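# Sort items into matching bins, park bins in bays

## Task

Drop every small item into the bin of the colour that item displays, then move each bin until it sits completely within the bay marked with tape of its own colour.

## Robot and tools

Robots: four identical i2rt Big YAM arms, arm1 to arm4. Each has six joints, a five-fingered right hand and a wrist camera (armN_cam_wrist). Two room cameras, cam_high and cam_low, belong to no arm. Feet (base_link) in the scene frame, metres: arm1 (-0.466, +0.649, 0.737), arm2 (-0.451, -0.658, 0.758), arm3 (+0.502, +0.654, 0.813), arm4 (+0.379, -0.652, 0.783). Each foot faces its own +x. Table tops under the arms are at z=0.720. Reach is about 1.07 m from the joint1 axis.

Frame: one shared scene frame, origin on the floor, +z up, metres. The line "hand" prints the hand point (0.045 m ahead of the palm); "hand_target" is where the hand would be at the joint targets now held. The hand point's +z runs along straight fingers, +y out of the palm, +x across the palm away from the thumb. Printed positions get less accurate at long reach, and a hand often settles a centimetre or more from its goal.

move: arguments arm1, arm2, arm3, arm4 (each that arm's part) and cameras (list of names or ["all"]; [] for none; omitted means all only for an empty call). An arm left out gets nothing new but may keep pushing toward an older target. Each arm part may hold:
- joints: absolute targets by name. joint1_rad -2.879..2.879 (turn about foot, + is counter-clockwise from above), joint2_rad 0..3.141 (shoulder, + lifts forward), joint3_rad 0..3.019 (elbow, + opens), joint4_rad -1.692..1.57 (hand pitch, + fingers up), joint5_rad -1.57..1.57 (sideways, + to arm's right), joint6_rad -2.094..2.094 (roll, + clockwise seen from behind). Hand keys on a -1..1 scale: hand_little, hand_ring, hand_middle, hand_index, hand_thumb_bend (+1 straight, -1 curled), hand_thumb_turn (+1 beside palm, -1 opposite the fingers), plus settings hand_force_limit (-1 about 0 N to +1 about 10 N, 15 N for thumb motors) and hand_speed (-0.96..1; full speed from +0.48 up).
- target: one list of seven numbers [x, y, z, qw, qx, qy, qz], an absolute pose of the hand point in the scene frame, reached along a straight line from hand_target. With target, joints may contain only hand keys.
- speed: top path speed 0.002..0.5 m/s (default 0.25; rotation up to twice that in rad/s); only allowed with target.
- min_time_s: 0.1..8 s, the shortest duration for this arm's joint motions.
All motions in one call start together; all hand paths finish together, paced by the slowest. Paths last 0.5 to 10 s, a call at most 15 s. Paths ignore obstacles and other arms; hands can lag, stray or overshoot speed, most when the arm is nearly straight. An empty move returns full state and images.

Result lines: "move" gives each moved arm as done or its worst status. joint_status/hand_status: done, off_target (resting off target, maybe still pushing), time_out (arm holds a nearby target and keeps pushing; send reported positions to relax), not_followed (a self/inter-arm clearance check withheld it; "joint command not followed" or "pose unreachable"). on_its_own lists uncommanded activity ("held at" is a target). An arm under "as last shown" was not commanded; its lines are repeated. "pictures" names images in order; images may be slightly older than state. hand_stopped_by gives six words for little, ring, middle, index, thumb_bend, thumb_turn: moving, target, force, stalled or fault. *_load_n are fingertip loads in N (+ pushed open); a lost grip shows as load near 0. Joint velocities in rad/s ("within noise" when still); joint torques with per-arm offsets, joints 3 and 4 wrapping at ±28 N m. MOTOR HOT appears at 85 °C; at 100 °C the arm goes limp for 30-60 s (OVER-TEMPERATURE FAULT, keys read limit_stop_at_motor_heat; resend targets).

Gripping: a finger motor moves only when its target changes (by 0.002 or more), stopping at target or when load reaches hand_force_limit, then locks. Scene start: force limit 0, hand_speed -0.8 (slow). For gentle grips use hand_speed -0.94 or lower. To squeeze harder, raise the limit and send a more-closed target; to release, send a more-open one. With the thumb turned in front (-1), the hand wraps objects about 0.035-0.065 m thick, or handles down to 0.025 m. A wrist bracket on the little-finger side sticks out and can collide.

wait: seconds 0..10, plus cameras; commands nothing new, returns state.
zoom_image: camera name and region [x0, y0, x1, y1] in pixels of that camera's latest image (origin top-left, at most 504 by 504); only cameras in the newest images.
show_instructions: no arguments; shows reference pages.
finished_scene: scene (this scene's number); ends the scene irreversibly, so the goal must hold without the robots.

If a move or wait is refused or interrupted by a stop, the reply's remaining move, wait and finished_scene calls are skipped. Unknown keys make a call invalid; out-of-range values get it refused.

Avoid: forceful contact between robots, including one hand gripping another's fingers; knocking objects out of the work area or letting them fall; releasing moving items; hitting fixed or heavy things; long pushes or stretched holds that overheat motors; overloading fingers. The scene keeps running while you think, and stray forces may nudge loose objects.

Each tool is called as name([rows], argument=value, ...), one row to a line, values as JSON.

Reference images:

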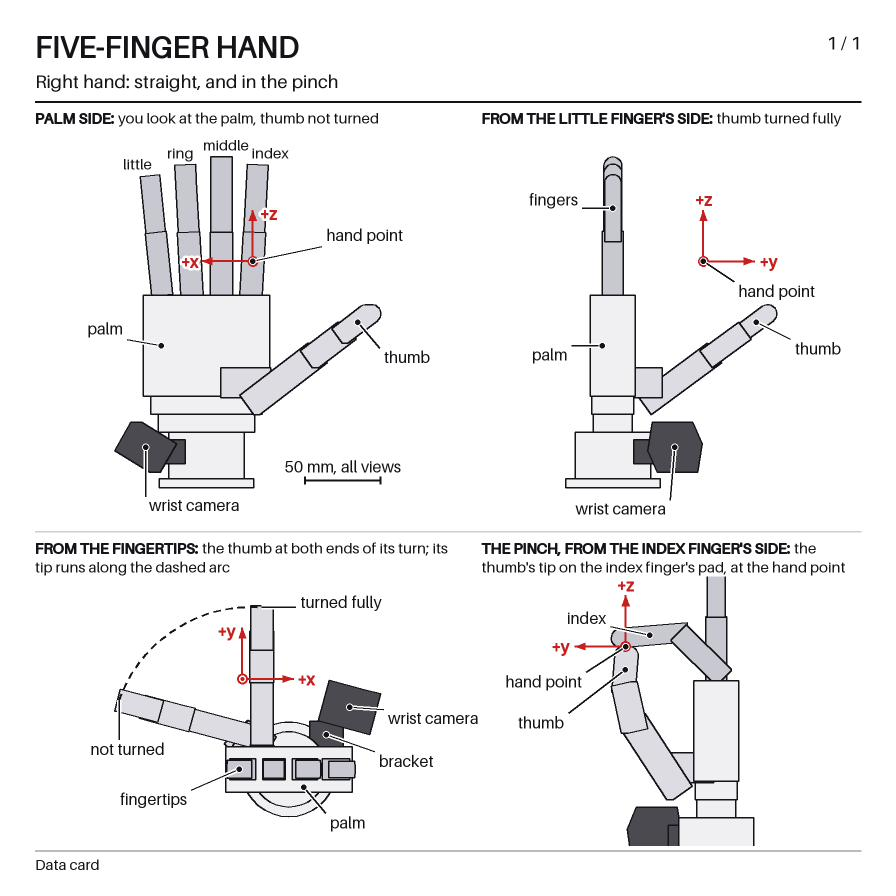

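## Session

move()

Scene clock: 0.00 s.
Joint torques (N m): no reading
Heat: arm1: hottest joint1_rad 39 °C; arm2: hottest joint1_rad 39 °C; arm3: hottest joint2_rad 38 °C; arm4: hottest joint1_rad 39 °C.
Joint velocities: within noise
arm1.joint_positions: joint1_rad=-0.025 joint2_rad=+0.626 joint3_rad=+1.488 joint4_rad=-1.495 joint5_rad=-0.173 joint6_rad=-1.273 hand_little=+1.000 hand_ring=+1.000 hand_middle=+1.000 hand_index=+1.000 hand_thumb_turn=+1.000 hand_thumb_bend=+1.000 hand_force_limit=+0.000 hand_speed=-0.800
arm1.joint_status: not commanded
arm1.hand_stopped_by: target,target,target,target,target,target
arm1.little_load_n: 0.0
arm1.ring_load_n: 0.0
arm1.middle_load_n: 0.0
arm1.index_load_n: -0.5
arm1.thumb_bend_load_n: 0.0
arm1.thumb_turn_load_n: 0.0
arm1.hand: x=-0.4600 y=+0.4550 z=+1.2354 quat_wxyz=(+0.181, +0.598, -0.657, +0.422) (m; scene frame)
arm1.hand_target: x=-0.4603 y=+0.4566 z=+1.2436 quat_wxyz=(+0.187, +0.595, -0.653, +0.430) (m; scene frame)
arm1.hand_status: not commanded
arm2.joint_positions: joint1_rad=+0.270 joint2_rad=+0.629 joint3_rad=+1.396 joint4_rad=-1.226 joint5_rad=+0.015 joint6_rad=-1.595 hand_little=+1.000 hand_ring=+1.000 hand_middle=+1.000 hand_index=+1.000 hand_thumb_turn=+1.000 hand_thumb_bend=+1.000 hand_force_limit=+0.000 hand_speed=-0.800
arm2.joint_status: not commanded
arm2.hand_stopped_by: target,target,target,target,target,target
arm2.little_load_n: 0.0
arm2.ring_load_n: 0.0
arm2.middle_load_n: 0.0
arm2.index_load_n: 0.0
arm2.thumb_bend_load_n: 0.0
arm2.thumb_turn_load_n: 0.0
arm2.hand: x=-0.4924 y=-0.4007 z=+1.2889 quat_wxyz=(-0.428, +0.467, +0.708, +0.313) (m; scene frame)
arm2.hand_target: x=-0.4917 y=-0.4028 z=+1.2982 quat_wxyz=(-0.436, +0.464, +0.703, +0.317) (m; scene frame)
arm2.hand_status: not commanded
arm3.joint_positions: joint1_rad=-0.176 joint2_rad=+0.608 joint3_rad=+1.358 joint4_rad=-1.291 joint5_rad=+0.220 joint6_rad=-1.172 hand_little=+1.000 hand_ring=+1.000 hand_middle=+1.000 hand_index=+1.000 hand_thumb_turn=+1.000 hand_thumb_bend=+1.000 hand_force_limit=+0.000 hand_speed=-0.800
arm3.joint_status: not commanded
arm3.hand_stopped_by: target,target,target,target,target,target
arm3.little_load_n: 0.0
arm3.ring_load_n: 0.0
arm3.middle_load_n: 0.0
arm3.index_load_n: 0.0
arm3.thumb_bend_load_n: 0.0
arm3.thumb_turn_load_n: 0.0
arm3.hand: x=+0.3447 y=+0.4761 z=+1.2993 quat_wxyz=(+0.413, +0.286, -0.820, +0.276) (m; scene frame)
arm3.hand_target: x=+0.3453 y=+0.4775 z=+1.3075 quat_wxyz=(+0.419, +0.283, -0.815, +0.282) (m; scene frame)
arm3.hand_status: not commanded
arm4.joint_positions: joint1_rad=+0.107 joint2_rad=+0.615 joint3_rad=+1.339 joint4_rad=-1.622 joint5_rad=+0.064 joint6_rad=-1.148 hand_little=+1.000 hand_ring=+1.000 hand_middle=+1.000 hand_index=+1.000 hand_thumb_turn=+1.000 hand_thumb_bend=+1.000 hand_force_limit=+0.000 hand_speed=-0.800
arm4.joint_status: not commanded
arm4.hand_stopped_by: target,target,target,target,target,target
arm4.little_load_n: 0.0
arm4.ring_load_n: 0.0
arm4.middle_load_n: 0.0
arm4.index_load_n: 0.0
arm4.thumb_bend_load_n: 0.0
arm4.thumb_turn_load_n: 0.0
arm4.hand: x=+0.4431 y=-0.4930 z=+1.1995 quat_wxyz=(-0.254, +0.812, +0.481, +0.211) (m; scene frame)
arm4.hand_target: x=+0.4431 y=-0.4933 z=+1.2063 quat_wxyz=(-0.261, +0.810, +0.479, +0.216) (m; scene frame)
arm4.hand_status: not commanded
pictures: arm1_cam_wrist, arm2_cam_wrist, arm3_cam_wrist, arm4_cam_wrist, cam_high, cam_low

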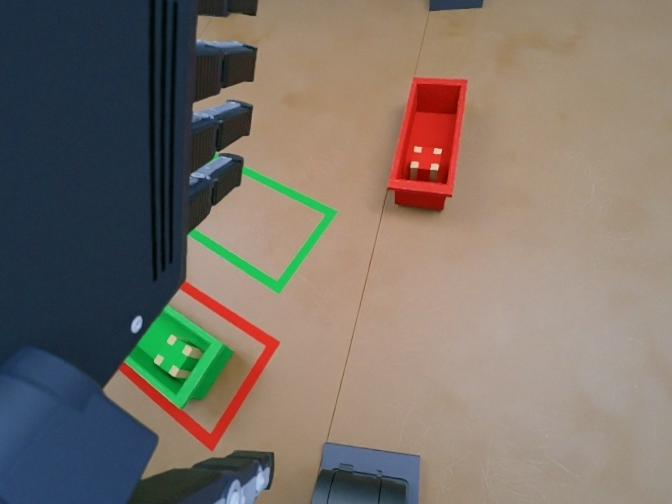

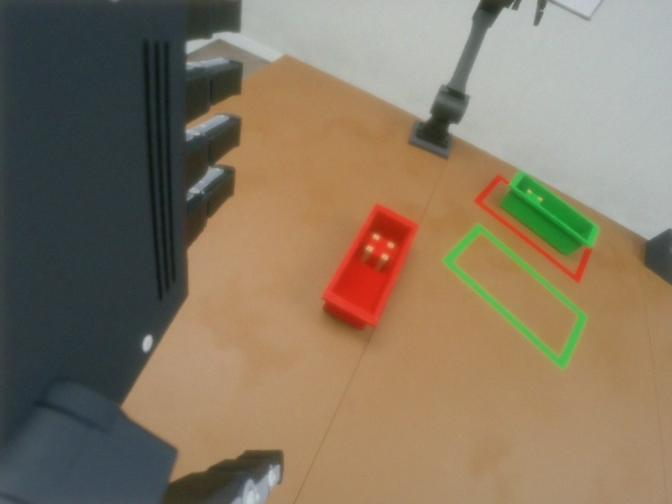

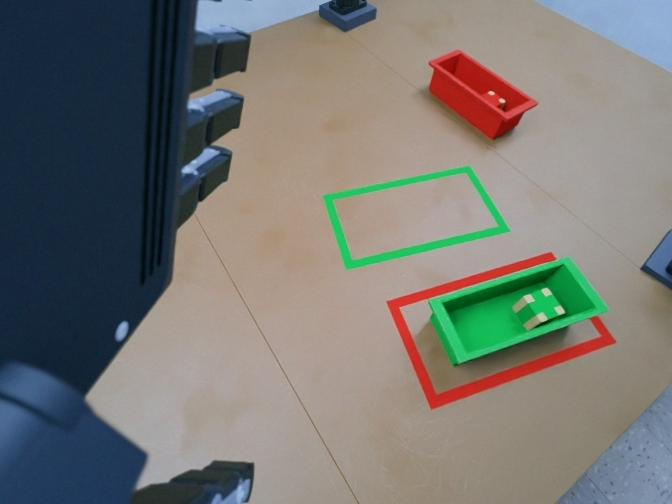

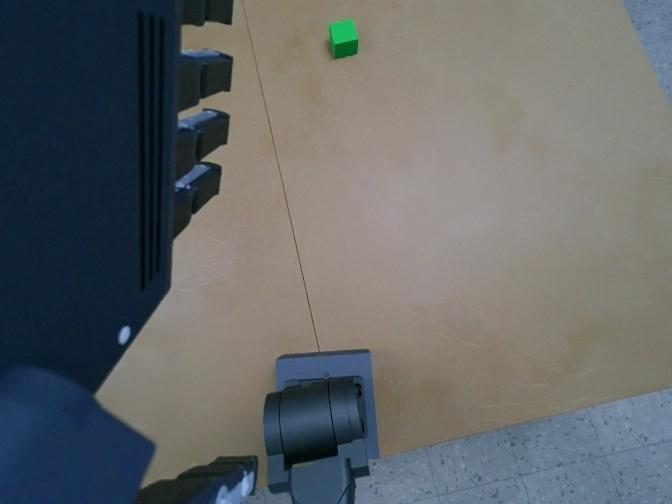

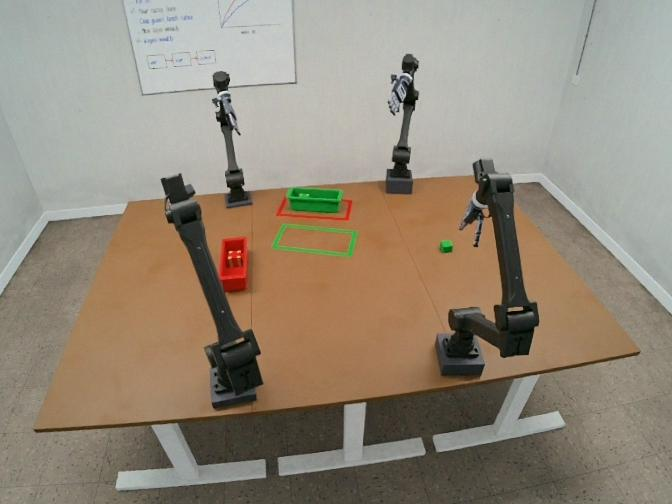

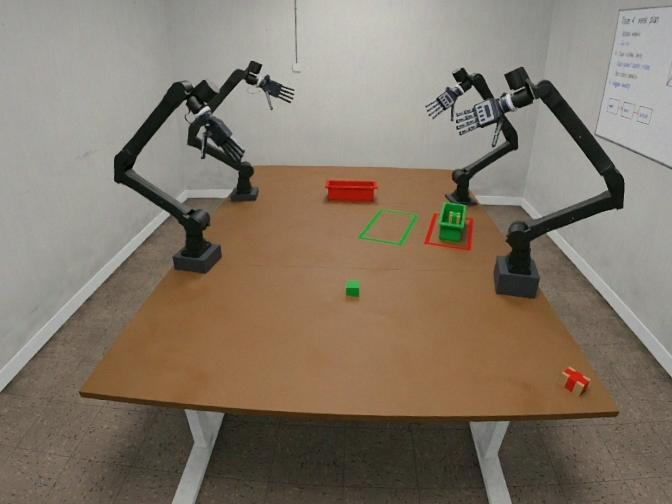

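zoom_image(camera="arm1_cam_wrist", region=[380, 60, 500, 220])

zoom_image(camera="arm3_cam_wrist", region=[380, 240, 640, 410])

zoom_image(camera="cam_low", region=[320, 160, 620, 400])

zoom_image(camera="cam_high", region=[200, 170, 480, 300])

Scaled by 3.150.

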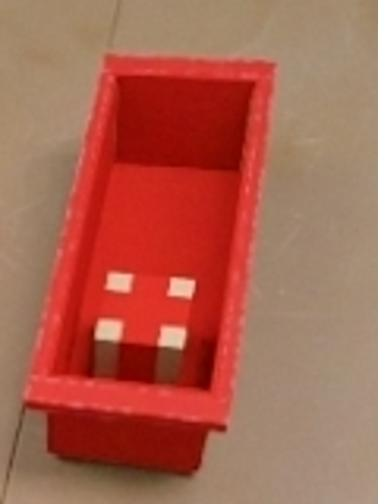

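Scaled by 1.938.

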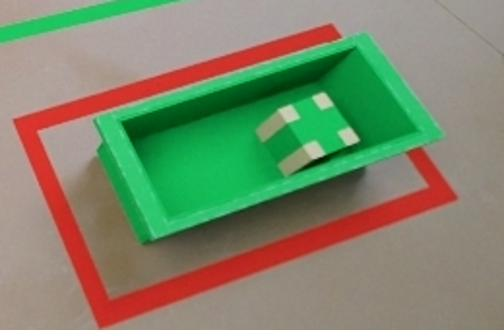

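Scaled by 1.680.

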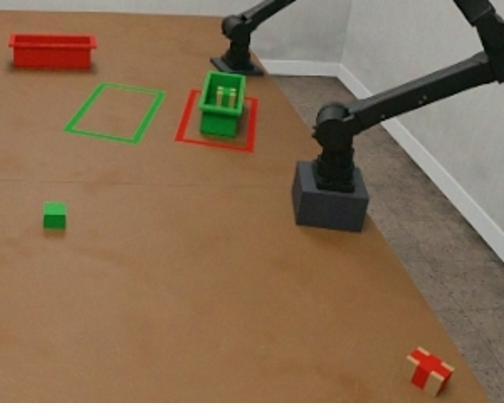

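Scaled by 1.800.

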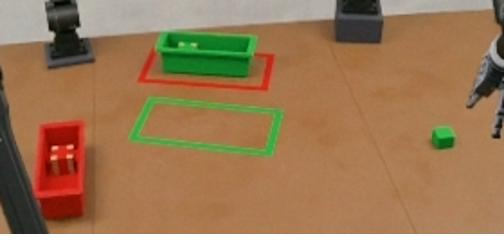

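move(arm3={"target":[0.575,-0.008,0.92,0.0221,-0.0474,0.9051,-0.4220],"speed":0.3,"joints":{"hand_thumb_turn":-1,"hand_speed":0.3}}, cameras=["arm3_cam_wrist","arm4_cam_wrist","cam_high","cam_low"])

Scene clock: 140.50 s.
Joint torques (N m): arm1=[-1.38 2.78 8.31 2.21 0.06 -0.1] | arm2=[0.67 1.26 7.25 2.26 0.1 -0.19] | arm3=[1.61 -15.68 13.33 2.02 -0.12 0.05] | arm4=[1.32 4.25 9.62 1.84 0.01 -0.16]
Heat: arm1: hottest joint3_rad 40 °C; arm2: hottest joint1_rad 39 °C; arm3: hottest joint2_rad 37 °C; arm4: hottest joint3_rad 43 °C.
move: arm3 off_target
Joint velocities: within noise
arm1, arm2, arm4: as last shown
arm3.joint_positions: joint1_rad=+0.245 joint2_rad=+1.708 joint3_rad=+1.254 joint4_rad=-0.269 joint5_rad=-0.043 joint6_rad=-0.036 hand_little=+1.000 hand_ring=+1.000 hand_middle=+1.000 hand_index=+1.000 hand_thumb_turn=-1.000 hand_thumb_bend=+1.000 hand_force_limit=+0.000 hand_speed=+0.300
arm3.joint_status: all done
arm3.hand_stopped_by: target,target,target,target,target,target
arm3.little_load_n: 0.0
arm3.ring_load_n: 0.0
arm3.middle_load_n: 0.0
arm3.index_load_n: 0.0
arm3.thumb_bend_load_n: 0.0
arm3.thumb_turn_load_n: 0.0
arm3.hand: x=+0.5634 y=+0.0113 z=+0.9110 quat_wxyz=(-0.016, +0.044, -0.913, +0.406) (m; scene frame)
arm3.hand_target: x=+0.5751 y=-0.0067 z=+0.9204 quat_wxyz=(-0.022, +0.047, -0.905, +0.422) (m; scene frame)
arm3.hand_status: off_target (0.024 m and 2.2 deg from the pose sent, 0.657 m and 60.8 deg at the start)
arm4.index_load_n: -0.5
pictures: arm3_cam_wrist, arm4_cam_wrist, cam_high, cam_low
camera_calibration:
arm3_cam_wrist: T_world_to_cam=[[-0.376014, 0.572488, -0.728609, 0.872286], [0.754746, 0.64539, 0.117598, -0.537089], [0.537561, -0.505697, -0.674759, 0.43151], [0, 0, 0, 1]] pos_world=[0.501395, 0.0654716, 0.989881]

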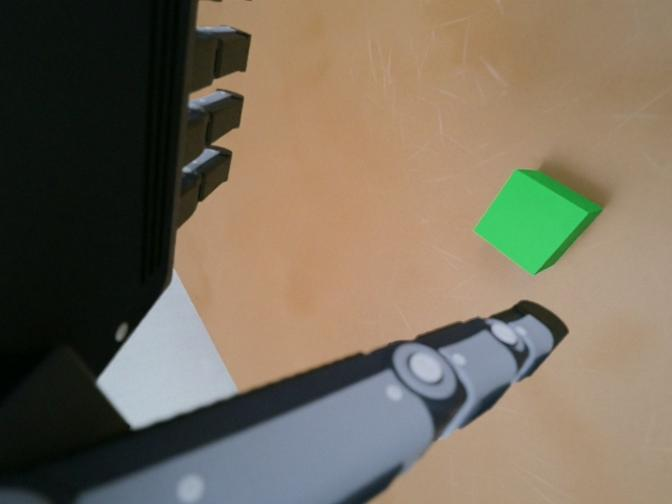

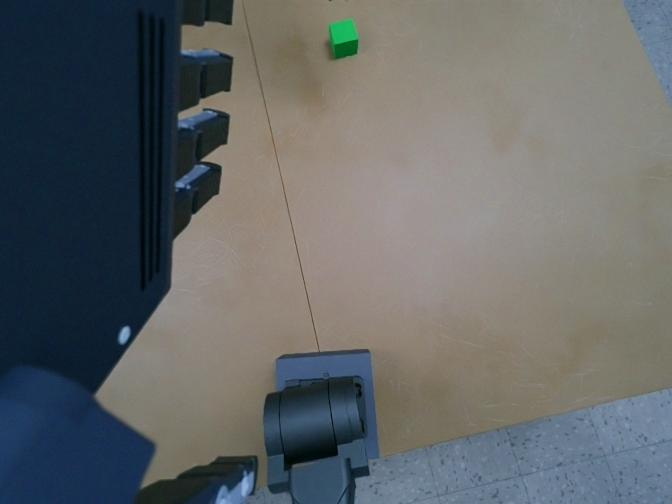

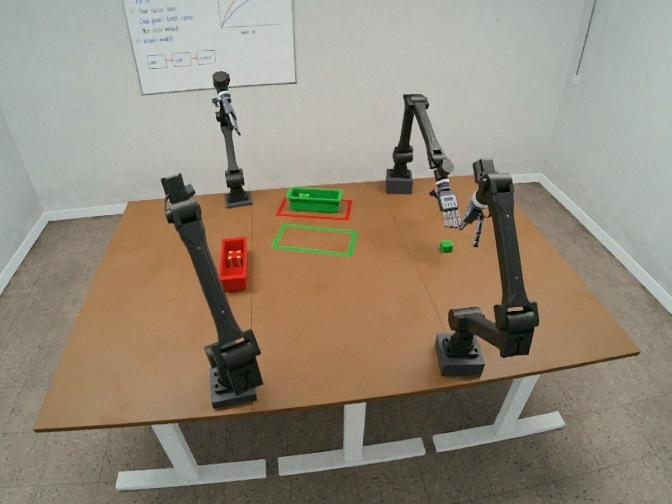

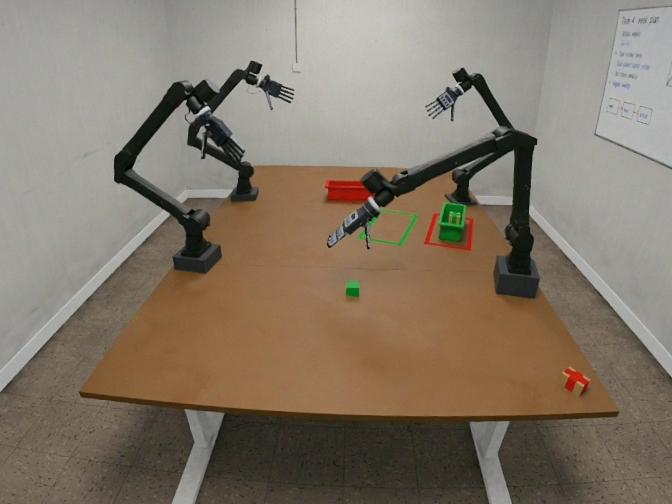

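zoom_image(camera="arm3_cam_wrist", region=[440, 140, 640, 300])

Scaled by 2.520.

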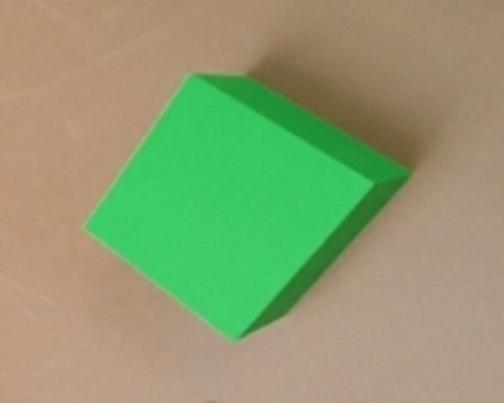

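move(arm3={"target":[0.569,0.015,0.85,0.019,-0.0323,0.865,-0.5003],"speed":0.15,"joints":{"hand_force_limit":-0.4}}, cameras=["arm3_cam_wrist"])

Scene clock: 164.83 s.
Joint torques (N m): arm1=[-1.49 4.66 8.39 2.45 0.08 -0.06] | arm2=[0.62 1.49 7.27 2.07 0.08 -0.23] | arm3=[1.32 -14.51 8.29 2.24 0.1 0.07] | arm4=[1.26 3.96 9.65 1.68 0.03 -0.15]
Heat: arm1: hottest joint3_rad 40 °C; arm2: hottest joint1_rad 39 °C; arm3: hottest joint3_rad 40 °C; arm4: hottest joint3_rad 43 °C.
move: arm3 off_target
Joint velocities: within noise
arm1, arm2, arm4: as last shown
arm1.index_load_n: 0.0
arm3.joint_positions: joint1_rad=+0.245 joint2_rad=+1.733 joint3_rad=+1.007 joint4_rad=+0.222 joint5_rad=-0.030 joint6_rad=-0.014 hand_little=+1.000 hand_ring=+1.000 hand_middle=+1.000 hand_index=+1.000 hand_thumb_turn=-1.000 hand_thumb_bend=+1.000 hand_force_limit=-0.400 hand_speed=+0.300
arm3.joint_status: all done
arm3.hand_stopped_by: target,target,target,target,target,target
arm3.little_load_n: 0.0
arm3.ring_load_n: 0.0
arm3.middle_load_n: 0.0
arm3.index_load_n: 0.0
arm3.thumb_bend_load_n: 0.0
arm3.thumb_turn_load_n: 0.0
arm3.hand: x=+0.5617 y=+0.0151 z=+0.8618 quat_wxyz=(-0.016, +0.032, -0.864, +0.503) (m; scene frame)
arm3.hand_target: x=+0.5689 y=+0.0154 z=+0.8502 quat_wxyz=(-0.019, +0.032, -0.865, +0.500) (m; scene frame)
arm3.hand_status: off_target (0.014 m and 0.5 deg from the pose sent, 0.061 m and 12.2 deg at the start)
arm4.middle_load_n: -0.5
arm4.index_load_n: 0.0
pictures: arm3_cam_wrist
camera_calibration:
arm3_cam_wrist: T_world_to_cam=[[-0.351074, 0.408724, -0.842432, 0.920183], [0.767436, 0.641065, -0.00879362, -0.430677], [0.536459, -0.6496, -0.538731, 0.286714], [0, 0, 0, 1]] pos_world=[0.499759, 0.0862399, 0.925866]

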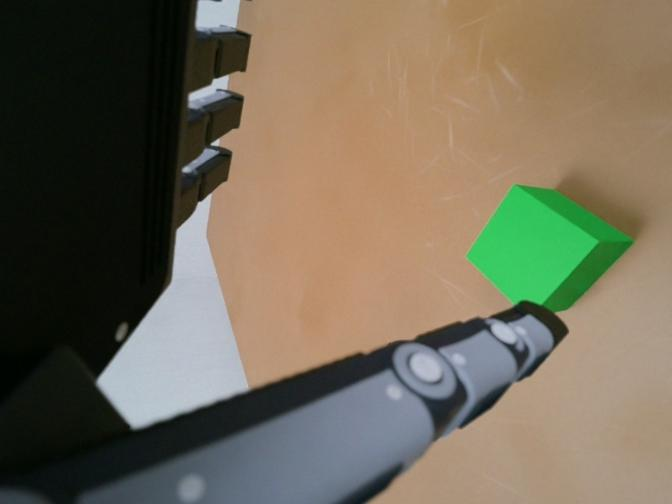

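move(arm3={"target":[0.570,0.020,0.775,0.019,-0.0323,0.865,-0.5003],"speed":0.1}, cameras=["arm3_cam_wrist","cam_low"])

Scene clock: 175.03 s.
Joint torques (N m): arm1=[-1.79 4.66 8.43 2.47 0.05 0] | arm2=[0.38 1.26 7.24 2.13 0.08 -0.19] | arm3=[1.61 -15.38 7.13 2.28 0.11 0.07] | arm4=[1.67 4.31 9.68 1.85 0.06 -0.12]
Heat: arm1: hottest joint3_rad 40 °C; arm2: hottest joint1_rad 39 °C; arm3: hottest joint3_rad 39 °C; arm4: hottest joint3_rad 44 °C.
move: arm3 off_target
Joint velocities: within noise
arm1, arm2, arm4: as last shown
arm3.joint_positions: joint1_rad=+0.245 joint2_rad=+1.886 joint3_rad=+0.958 joint4_rad=+0.422 joint5_rad=-0.027 joint6_rad=-0.012 hand_little=+1.000 hand_ring=+1.000 hand_middle=+1.000 hand_index=+1.000 hand_thumb_turn=-1.000 hand_thumb_bend=+1.000 hand_force_limit=-0.400 hand_speed=+0.300
arm3.joint_status: not commanded
arm3.hand_stopped_by: target,target,target,target,target,target
arm3.little_load_n: 0.0
arm3.ring_load_n: 0.0
arm3.middle_load_n: 0.0
arm3.index_load_n: 0.0
arm3.thumb_bend_load_n: 0.0
arm3.thumb_turn_load_n: 0.0
arm3.hand: x=+0.5605 y=+0.0191 z=+0.7858 quat_wxyz=(-0.015, +0.030, -0.864, +0.502) (m; scene frame)
arm3.hand_target: x=+0.5699 y=+0.0205 z=+0.7752 quat_wxyz=(-0.019, +0.032, -0.865, +0.500) (m; scene frame)
arm3.hand_status: off_target (0.014 m and 0.6 deg from the pose sent, 0.087 m and 0.5 deg at the start)
arm4.middle_load_n: 0.0
pictures: arm3_cam_wrist, cam_low
camera_calibration:
arm3_cam_wrist: T_world_to_cam=[[-0.349495, 0.411626, -0.841675, 0.852516], [0.769803, 0.638238, -0.00751664, -0.435209], [0.534095, -0.650551, -0.539932, 0.251312], [0, 0, 0, 1]] pos_world=[0.49875, 0.0903396, 0.849961]

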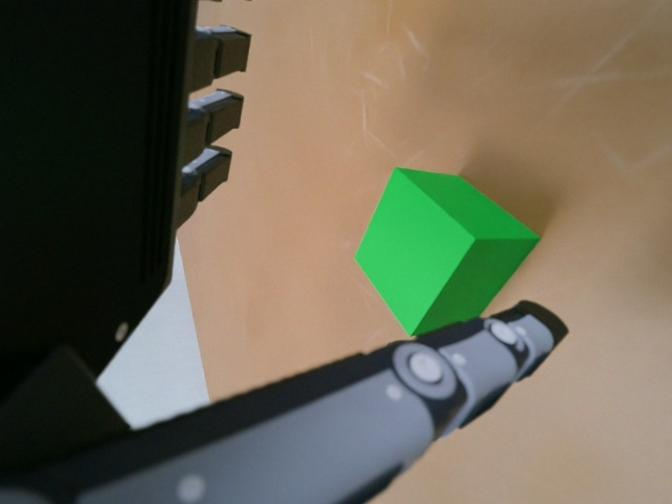

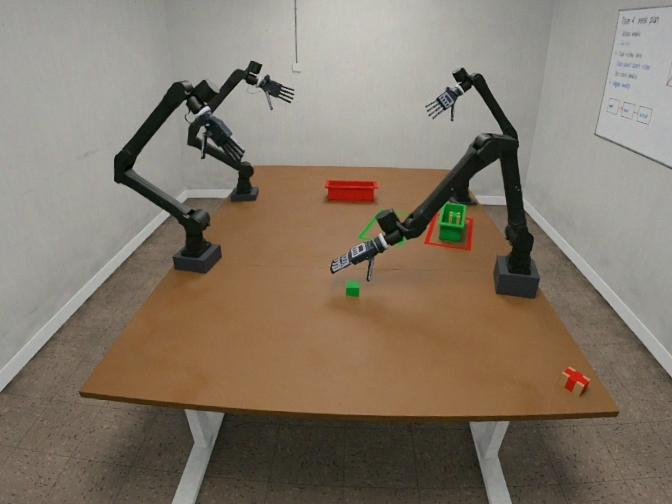

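move(arm3={"target":[0.580,0.015,0.740,0.019,-0.0323,0.865,-0.5003],"speed":0.08}, cameras=["arm3_cam_wrist","cam_low"])

zoom_image(camera="cam_low", region=[310, 220, 430, 310])

Scene clock: 190.13 s.
Joint torques (N m): arm1=[-0.79 3.43 8.39 2.39 0.05 -0.02] | arm2=[0.79 1.61 7.24 2.14 0.1 -0.17] | arm3=[1.49 -15.91 7.91 2.29 0.11 0.07] | arm4=[1.49 3.49 9.55 1.87 0.05 -0.11]
Heat: arm1: hottest joint3_rad 40 °C; arm2: hottest joint1_rad 38 °C; arm3: hottest joint2_rad 39 °C; arm4: hottest joint3_rad 44 °C.
move: arm3 off_target
Joint velocities: within noise
arm1, arm2, arm4: as last shown
arm1.little_load_n: -0.5
arm3.joint_positions: joint1_rad=+0.267 joint2_rad=+1.980 joint3_rad=+0.958 joint4_rad=+0.498 joint5_rad=-0.010 joint6_rad=-0.002 hand_little=+1.000 hand_ring=+1.000 hand_middle=+1.000 hand_index=+1.000 hand_thumb_turn=-1.000 hand_thumb_bend=+1.000 hand_force_limit=-0.400 hand_speed=+0.300
arm3.joint_status: not commanded
arm3.hand_stopped_by: target,target,target,target,target,target
arm3.little_load_n: 0.0
arm3.ring_load_n: 0.0
arm3.middle_load_n: 0.0
arm3.index_load_n: 0.0
arm3.thumb_bend_load_n: 0.0
arm3.thumb_turn_load_n: 0.0
arm3.hand: x=+0.5711 y=+0.0222 z=+0.7434 quat_wxyz=(-0.015, +0.031, -0.869, +0.494) (m; scene frame)
arm3.hand_target: x=+0.5799 y=+0.0154 z=+0.7402 quat_wxyz=(-0.019, +0.032, -0.865, +0.500) (m; scene frame)
arm3.hand_status: off_target (0.012 m and 0.9 deg from the pose sent, 0.050 m and 0.6 deg at the start)
pictures: arm3_cam_wrist, cam_low
camera_calibration:
arm3_cam_wrist: T_world_to_cam=[[-0.350835, 0.426329, -0.833761, 0.813825], [0.76886, 0.639408, 0.00342506, -0.453234], [0.534574, -0.639844, -0.552114, 0.233342], [0, 0, 0, 1]] pos_world=[0.509253, 0.0921465, 0.80892]

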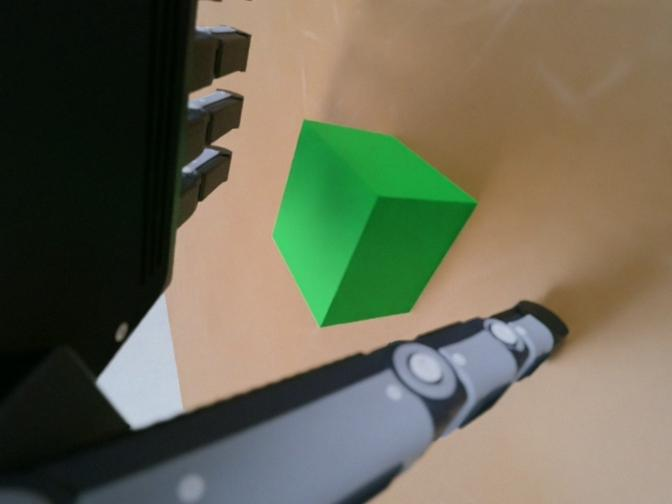

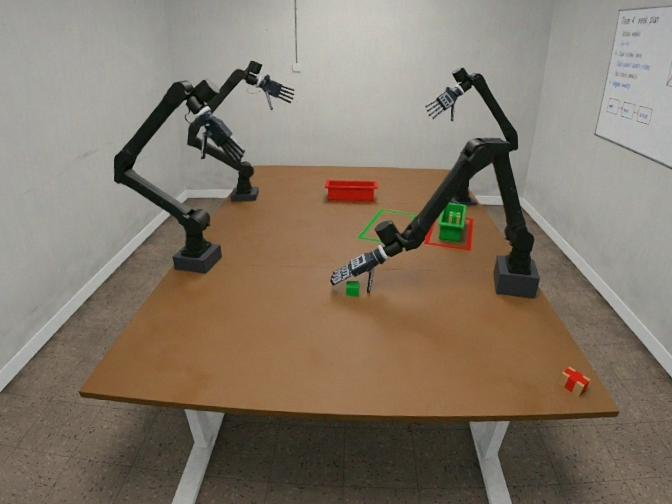

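Scaled by 4.200.

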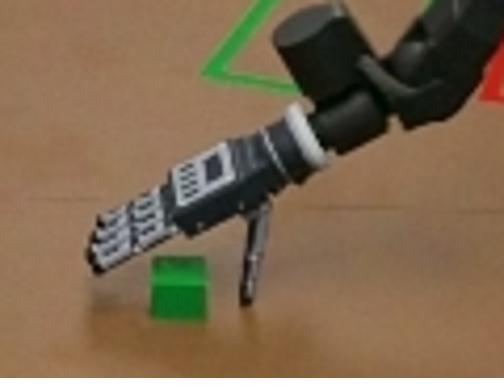

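move(arm3={"target":[0.580,0.005,0.738,0.019,-0.0323,0.865,-0.5003],"speed":0.08,"joints":{"hand_index":0.4,"hand_middle":0.4,"hand_thumb_bend":0.7}}, cameras=["arm3_cam_wrist","cam_low"])

zoom_image(camera="cam_low", region=[310, 220, 430, 310])

Scene clock: 196.70 s.
Joint torques (N m): arm1=[-0.97 5.01 8.53 2.06 0 -0.08] | arm2=[0.5 1.38 7.24 2.3 0.11 -0.19] | arm3=[1.32 -15.68 9.17 1.87 0.07 0.06] | arm4=[1.44 3.78 9.54 1.76 0.05 -0.13]
Heat: arm1: hottest joint3_rad 40 °C; arm2: hottest joint1_rad 38 °C; arm3: hottest joint2_rad 39 °C; arm4: hottest joint3_rad 44 °C.
move: arm3 off_target
Joint velocities: within noise
arm1, arm2, arm4: as last shown
arm1.little_load_n: 0.0
arm3.joint_positions: joint1_rad=+0.267 joint2_rad=+1.992 joint3_rad=+0.975 joint4_rad=+0.498 joint5_rad=-0.010 joint6_rad=-0.002 hand_little=+1.000 hand_ring=+1.000 hand_middle=+0.400 hand_index=+0.400 hand_thumb_turn=-1.000 hand_thumb_bend=+0.700 hand_force_limit=-0.400 hand_speed=+0.300
arm3.joint_status: all done
arm3.hand_stopped_by: target,target,target,target,target,target
arm3.little_load_n: 0.0
arm3.ring_load_n: 0.0
arm3.middle_load_n: 0.0
arm3.index_load_n: 0.0
arm3.thumb_bend_load_n: 0.0
arm3.thumb_turn_load_n: 0.0
arm3.hand: x=+0.5715 y=+0.0159 z=+0.7424 quat_wxyz=(-0.015, +0.031, -0.868, +0.496) (m; scene frame)
arm3.hand_target: x=+0.5799 y=+0.0056 z=+0.7383 quat_wxyz=(-0.019, +0.032, -0.865, +0.500) (m; scene frame)
arm3.hand_status: off_target (0.015 m and 0.7 deg from the pose sent, 0.020 m and 0.9 deg at the start)
pictures: arm3_cam_wrist, cam_low
camera_calibration:
arm3_cam_wrist: T_world_to_cam=[[-0.350259, 0.422566, -0.835917, 0.817263], [0.768971, 0.639283, 0.000957039, -0.447688], [0.534791, -0.642461, -0.548855, 0.225994], [0, 0, 0, 1]] pos_world=[0.509653, 0.0860447, 0.807631]

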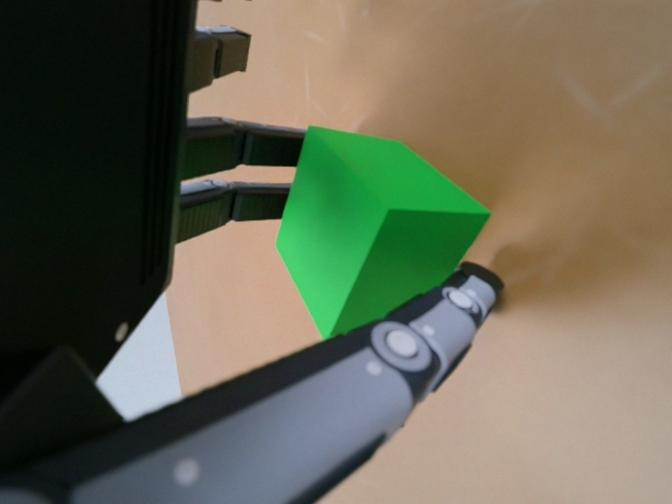

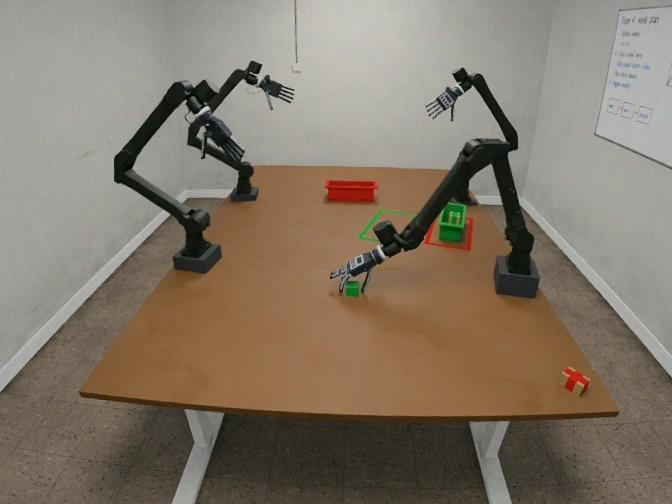

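Scaled by 4.200.

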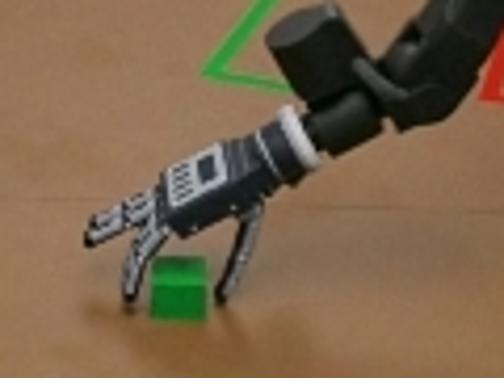

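move(arm3={"joints":{"hand_speed":-0.93,"hand_force_limit":-0.2,"hand_index":-0.3,"hand_middle":-0.3,"hand_thumb_bend":0.0}}, cameras=["arm3_cam_wrist"])

Scene clock: 203.47 s.
Joint torques (N m): arm1=[-0.38 5.01 8.4 2.17 0.03 -0.07] | arm2=[0.21 1.14 7.32 2.15 0.08 -0.2] | arm3=[1.32 -15.74 9.18 1.84 0.07 0.06] | arm4=[1.08 3.78 9.59 1.83 0.03 -0.14]
Heat: arm1: hottest joint3_rad 40 °C; arm2: hottest joint3_rad 39 °C; arm3: hottest joint2_rad 39 °C; arm4: hottest joint3_rad 44 °C.
move: arm3 off_target
Joint velocities: within noise
arm1, arm2, arm4: as last shown
arm3.joint_positions: joint1_rad=+0.267 joint2_rad=+1.992 joint3_rad=+0.975 joint4_rad=+0.498 joint5_rad=-0.010 joint6_rad=-0.002 hand_little=+1.000 hand_ring=+1.000 hand_middle=+0.153 hand_index=+0.166 hand_thumb_turn=-1.000 hand_thumb_bend=+0.579 hand_force_limit=-0.200 hand_speed=-0.930
arm3.joint_status: hand_middle off_target (ended at +0.153, target -0.300); hand_index off_target (ended at +0.166, target -0.300); hand_thumb_bend off_target (ended at +0.579, target +0.000); the others done
arm3.hand_stopped_by: target,target,force,force,force,target
arm3.little_load_n: 0.0
arm3.ring_load_n: 0.0
arm3.middle_load_n: 4.5
arm3.index_load_n: 3.0
arm3.thumb_bend_load_n: 6.5
arm3.thumb_turn_load_n: -1.0
arm3.hand: x=+0.5715 y=+0.0159 z=+0.7424 quat_wxyz=(-0.015, +0.031, -0.868, +0.496) (m; scene frame)
arm3.hand_target: x=+0.5799 y=+0.0056 z=+0.7383 quat_wxyz=(-0.019, +0.032, -0.865, +0.500) (m; scene frame)
arm3.hand_status: not commanded
pictures: arm3_cam_wrist
camera_calibration:
arm3_cam_wrist: T_world_to_cam=[[-0.350259, 0.422566, -0.835917, 0.817263], [0.768971, 0.639283, 0.000957039, -0.447688], [0.534791, -0.642461, -0.548855, 0.225994], [0, 0, 0, 1]] pos_world=[0.509653, 0.0860447, 0.807631]

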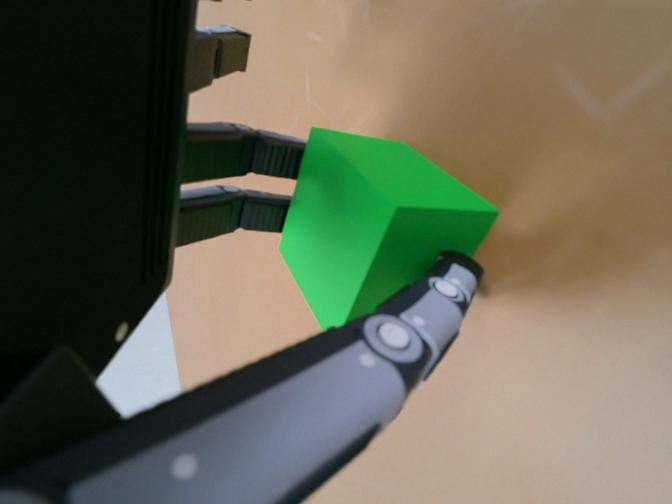

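move(arm3={"target":[0.575,0.03,0.93,0.019,-0.0323,0.865,-0.5003],"speed":0.25}, cameras=["arm3_cam_wrist"])

move(arm3={"target":[0.020,0.490,0.93,0.3967,-0.6870,-0.5272,0.3044],"speed":0.3}, cameras=["arm3_cam_wrist","cam_high","cam_low","arm1_cam_wrist"])

Scene clock: 224.33 s.
Joint torques (N m): arm1=[-1.67 3.84 8.29 2.28 0.07 -0.01] | arm2=[0.62 1.08 7.28 2.15 0.07 -0.19] | arm3=[0.56 -14.92 12.88 1.16 -0.14 0.01] | arm4=[1.44 3.31 9.65 1.84 0.05 -0.14]
Heat: arm1: hottest joint3_rad 40 °C; arm2: hottest joint3_rad 39 °C; arm3: hottest joint2_rad 39 °C; arm4: hottest joint3_rad 44 °C.
move: arm3 off_target
Joint velocities: within noise
arm1, arm2, arm4: as last shown
arm3.joint_positions: joint1_rad=+0.267 joint2_rad=+1.586 joint3_rad=+0.996 joint4_rad=+0.053 joint5_rad=-0.013 joint6_rad=-0.002 hand_little=+1.000 hand_ring=+1.000 hand_middle=+0.153 hand_index=+0.166 hand_thumb_turn=-1.000 hand_thumb_bend=+0.579 hand_force_limit=-0.200 hand_speed=-0.930
arm3.joint_status: not commanded
arm3.hand_stopped_by: target,target,force,force,force,target
arm3.little_load_n: 0.0
arm3.ring_load_n: 0.0
arm3.middle_load_n: 4.5
arm3.index_load_n: 3.0
arm3.thumb_bend_load_n: 7.0
arm3.thumb_turn_load_n: -1.5
arm3.hand: x=+0.5716 y=+0.0439 z=+0.9114 quat_wxyz=(-0.016, +0.031, -0.872, +0.488) (m; scene frame)
arm3.hand_target: x=+0.5749 y=+0.0307 z=+0.9303 quat_wxyz=(-0.019, +0.032, -0.865, +0.501) (m; scene frame)
arm3.hand_status: off_target (0.023 m and 1.6 deg from the pose sent, 0.188 m and 0.7 deg at the start)
pictures: arm3_cam_wrist
camera_calibration:
arm3_cam_wrist: T_world_to_cam=[[-0.350906, 0.436807, -0.82829, 0.939441], [0.767562, 0.640847, 0.0127791, -0.476011], [0.536389, -0.631279, -0.560154, 0.345579], [0, 0, 0, 1]] pos_world=[0.509658, 0.112852, 0.97779]

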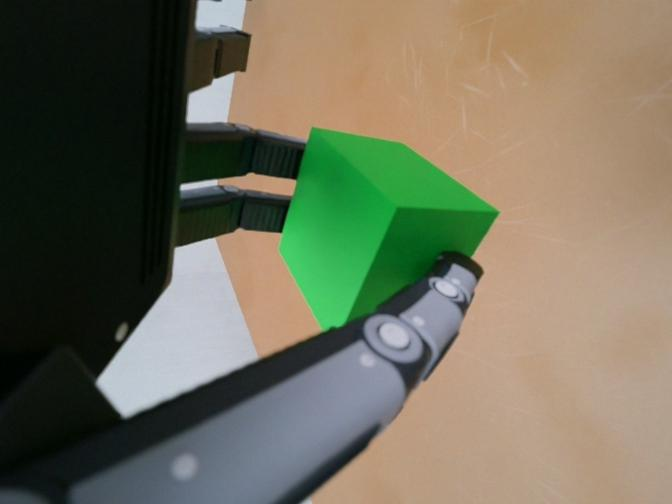

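Scene clock: 228.33 s.
Joint torques (N m): arm1=[-1.9 4.07 8.38 2.28 0.01 -0.06] | arm2=[0.26 1.38 7.28 2.25 0.11 -0.18] | arm3=[-0.62 -8.47 13.11 0.84 0.4 0.11] | arm4=[1.44 4.37 9.5 1.91 0.03 -0.14]
Heat: arm1: hottest joint3_rad 40 °C; arm2: hottest joint3_rad 39 °C; arm3: hottest joint2_rad 39 °C; arm4: hottest joint3_rad 44 °C.
move: arm3 off_target
Joint velocities: within noise
arm1.joint_positions: joint1_rad=-0.025 joint2_rad=+0.626 joint3_rad=+1.488 joint4_rad=-1.495 joint5_rad=-0.173 joint6_rad=-1.273 hand_little=+1.000 hand_ring=+1.000 hand_middle=+1.000 hand_index=+1.000 hand_thumb_turn=+1.000 hand_thumb_bend=+1.000 hand_force_limit=+0.000 hand_speed=-0.800
arm1.joint_status: not commanded
arm1.hand_stopped_by: target,target,target,target,target,target
arm1.little_load_n: 0.0
arm1.ring_load_n: 0.0
arm1.middle_load_n: 0.0
arm1.index_load_n: 0.0
arm1.thumb_bend_load_n: 0.0
arm1.thumb_turn_load_n: 0.0
arm1.hand: x=-0.4600 y=+0.4550 z=+1.2354 quat_wxyz=(+0.181, +0.598, -0.657, +0.422) (m; scene frame)
arm1.hand_target: x=-0.4603 y=+0.4566 z=+1.2436 quat_wxyz=(+0.187, +0.595, -0.653, +0.430) (m; scene frame)
arm1.hand_status: not commanded
arm2.joint_positions: joint1_rad=+0.270 joint2_rad=+0.629 joint3_rad=+1.396 joint4_rad=-1.226 joint5_rad=+0.015 joint6_rad=-1.595 hand_little=+1.000 hand_ring=+1.000 hand_middle=+1.000 hand_index=+1.000 hand_thumb_turn=+1.000 hand_thumb_bend=+1.000 hand_force_limit=+0.000 hand_speed=-0.800
arm2.joint_status: not commanded
arm2.hand_stopped_by: target,target,target,target,target,target
arm2.little_load_n: 0.0
arm2.ring_load_n: 0.0
arm2.middle_load_n: 0.0
arm2.index_load_n: 0.0
arm2.thumb_bend_load_n: 0.0
arm2.thumb_turn_load_n: 0.0
arm2.hand: x=-0.4924 y=-0.4007 z=+1.2889 quat_wxyz=(-0.428, +0.467, +0.708, +0.313) (m; scene frame)
arm2.hand_target: x=-0.4917 y=-0.4028 z=+1.2982 quat_wxyz=(-0.436, +0.464, +0.703, +0.317) (m; scene frame)
arm2.hand_status: not commanded
arm3.joint_positions: joint1_rad=-0.897 joint2_rad=+1.319 joint3_rad=+0.729 joint4_rad=-0.090 joint5_rad=+0.592 joint6_rad=+0.414 hand_little=+1.000 hand_ring=+1.000 hand_middle=+0.153 hand_index=+0.166 hand_thumb_turn=-1.000 hand_thumb_bend=+0.579 hand_force_limit=-0.200 hand_speed=-0.930
arm3.joint_status: not commanded
arm3.hand_stopped_by: target,target,force,force,force,target
arm3.little_load_n: 0.0
arm3.ring_load_n: 0.0
arm3.middle_load_n: 4.5
arm3.index_load_n: 3.0
arm3.thumb_bend_load_n: 7.0
arm3.thumb_turn_load_n: -1.0
arm3.hand: x=+0.0364 y=+0.4917 z=+0.9167 quat_wxyz=(+0.394, -0.682, -0.539, +0.298) (m; scene frame)
arm3.hand_target: x=+0.0208 y=+0.4903 z=+0.9302 quat_wxyz=(+0.397, -0.687, -0.527, +0.305) (m; scene frame)
arm3.hand_status: off_target (0.021 m and 1.7 deg from the pose sent, 0.710 m and 109.0 deg at the start)
arm4.joint_positions: joint1_rad=+0.107 joint2_rad=+0.615 joint3_rad=+1.339 joint4_rad=-1.622 joint5_rad=+0.064 joint6_rad=-1.148 hand_little=+1.000 hand_ring=+1.000 hand_middle=+1.000 hand_index=+1.000 hand_thumb_turn=+1.000 hand_thumb_bend=+1.000 hand_force_limit=+0.000 hand_speed=-0.800
arm4.joint_status: not commanded
arm4.hand_stopped_by: target,target,target,target,target,target
arm4.little_load_n: 0.0
arm4.ring_load_n: 0.5
arm4.middle_load_n: 0.0
arm4.index_load_n: 0.0
arm4.thumb_bend_load_n: 0.0
arm4.thumb_turn_load_n: 0.0
arm4.hand: x=+0.4431 y=-0.4930 z=+1.1995 quat_wxyz=(-0.254, +0.812, +0.481, +0.211) (m; scene frame)
arm4.hand_target: x=+0.4431 y=-0.4933 z=+1.2063 quat_wxyz=(-0.261, +0.810, +0.479, +0.216) (m; scene frame)
arm4.hand_status: not commanded
pictures: arm1_cam_wrist, arm3_cam_wrist, cam_high, cam_low
camera_calibration:
arm3_cam_wrist: T_world_to_cam=[[0.516846, 0.213882, -0.82893, 0.639009], [0.373483, -0.927614, -0.00647398, 0.451064], [-0.770312, -0.306245, -0.559315, 0.805275], [0, 0, 0, 1]] pos_world=[0.121579, 0.528353, 0.983016]

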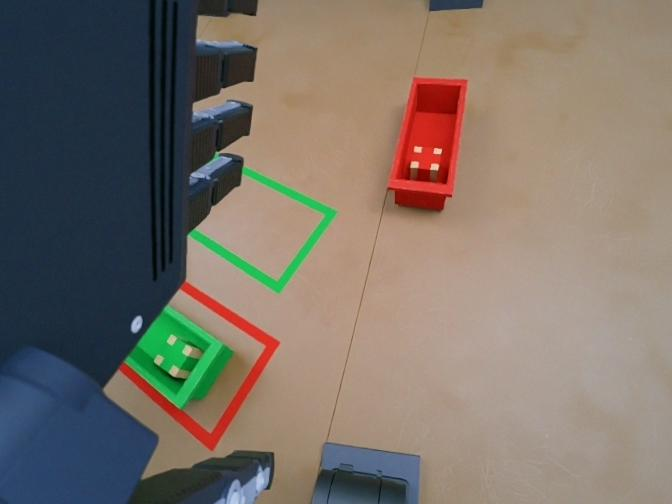

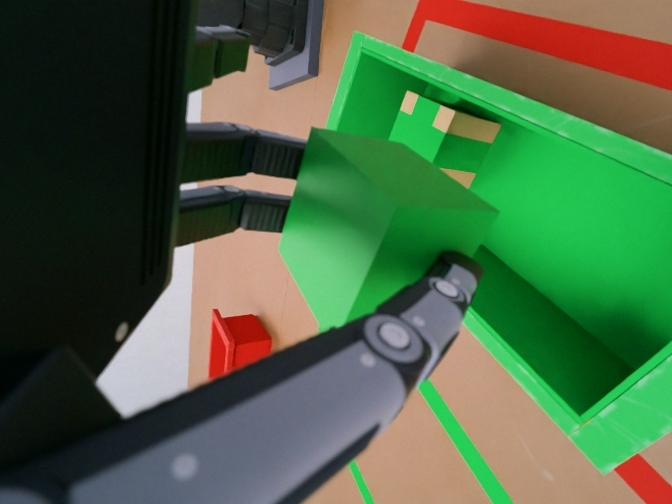

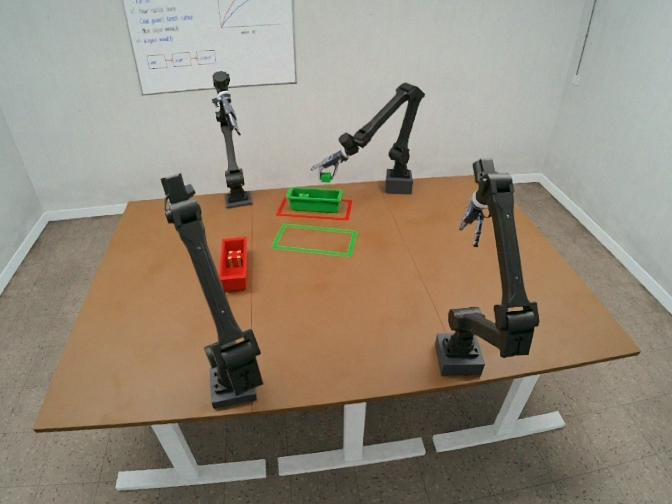

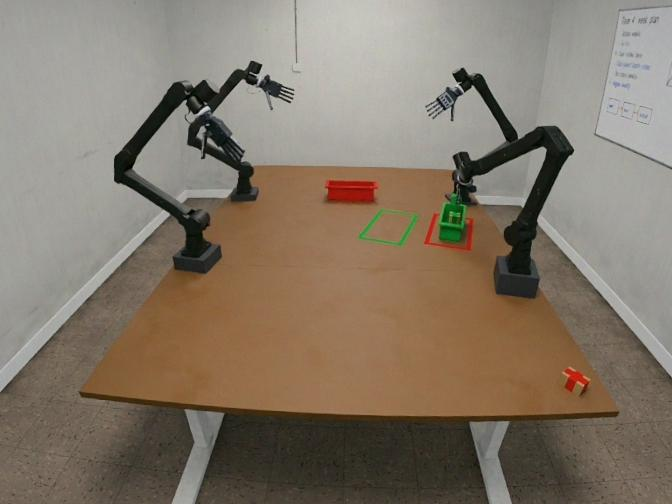

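move(arm3={"target":[-0.006,0.492,0.84,0.3967,-0.6870,-0.5272,0.3044],"speed":0.15}, cameras=["arm3_cam_wrist","cam_high","cam_low"])

zoom_image(camera="cam_high", region=[260, 150, 380, 240])

zoom_image(camera="cam_low", region=[400, 160, 520, 250])

Scene clock: 238.43 s.
Joint torques (N m): arm1=[-1.08 4.6 8.14 2.4 0.04 -0.09] | arm2=[0.32 1.67 7.19 2.18 0.11 -0.19] | arm3=[-1.08 -11.28 7.92 2.13 0.13 -0.09] | arm4=[1.32 3.72 9.59 1.88 0.02 -0.16]
Heat: arm1: hottest joint3_rad 40 °C; arm2: hottest joint3_rad 39 °C; arm3: hottest joint3_rad 40 °C; arm4: hottest joint3_rad 44 °C.
move: arm3 done
Joint velocities: within noise
arm1, arm2, arm4: as last shown
arm2.little_load_n: 0.5
arm3.joint_positions: joint1_rad=-0.923 joint2_rad=+1.569 joint3_rad=+0.726 joint4_rad=+0.178 joint5_rad=+0.577 joint6_rad=+0.410 hand_little=+1.000 hand_ring=+1.000 hand_middle=+0.153 hand_index=+0.166 hand_thumb_turn=-1.000 hand_thumb_bend=+0.579 hand_force_limit=-0.200 hand_speed=-0.930
arm3.joint_status: not commanded
arm3.hand_stopped_by: target,target,force,force,force,target
arm3.little_load_n: 0.0
arm3.ring_load_n: 0.0
arm3.middle_load_n: 4.5
arm3.index_load_n: 3.0
arm3.thumb_bend_load_n: 7.0
arm3.thumb_turn_load_n: -1.0
arm3.hand: x=+0.0002 y=+0.4865 z=+0.8415 quat_wxyz=(+0.394, -0.686, -0.532, +0.302) (m; scene frame)
arm3.hand_target: x=-0.0058 y=+0.4921 z=+0.8402 quat_wxyz=(+0.397, -0.687, -0.527, +0.304) (m; scene frame)
arm3.hand_status: done (0.008 m and 0.7 deg from the pose sent, 0.088 m and 1.7 deg at the start)
arm4.ring_load_n: 0.0
pictures: arm3_cam_wrist, cam_high, cam_low
camera_calibration:
arm3_cam_wrist: T_world_to_cam=[[0.511867, 0.198625, -0.835787, 0.609794], [0.363536, -0.931579, 0.00125299, 0.454688], [-0.778353, -0.30448, -0.549052, 0.724233], [0, 0, 0, 1]] pos_world=[0.0862804, 0.522972, 0.90673]

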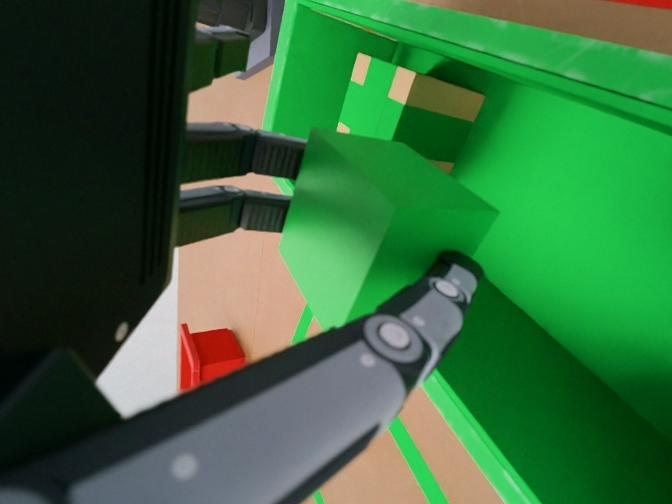

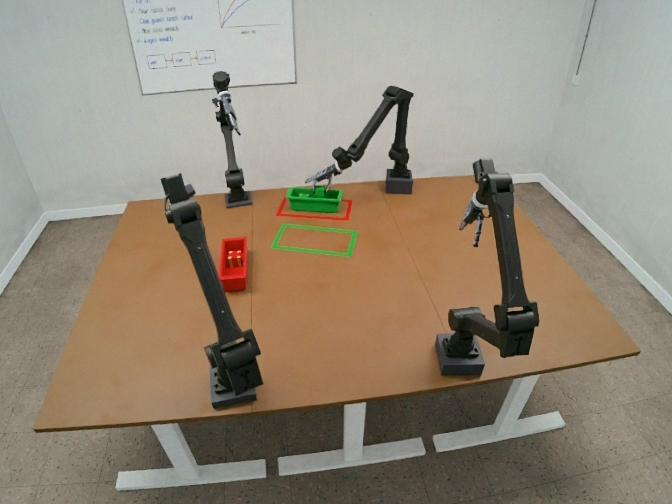

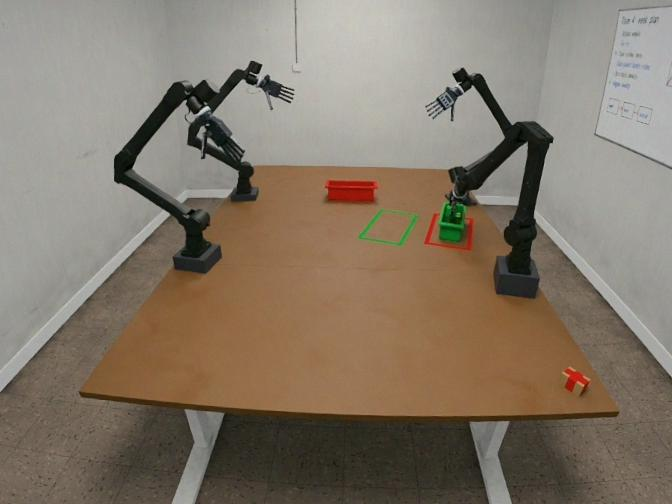

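Scaled by 4.200.

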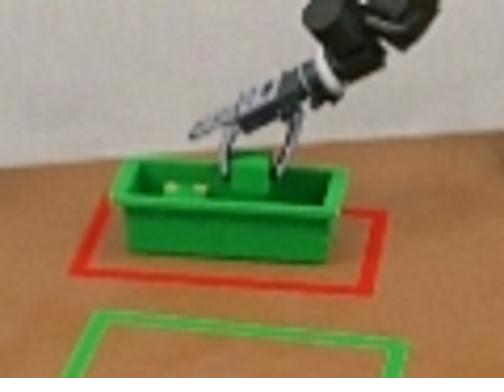

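Scaled by 4.200.

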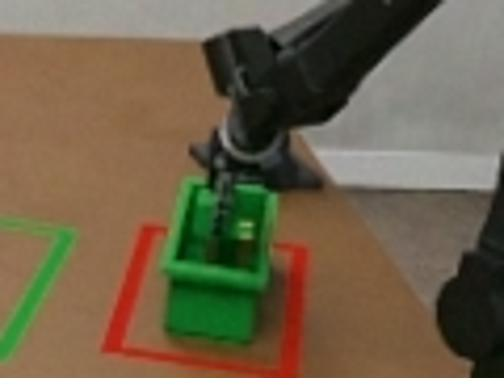

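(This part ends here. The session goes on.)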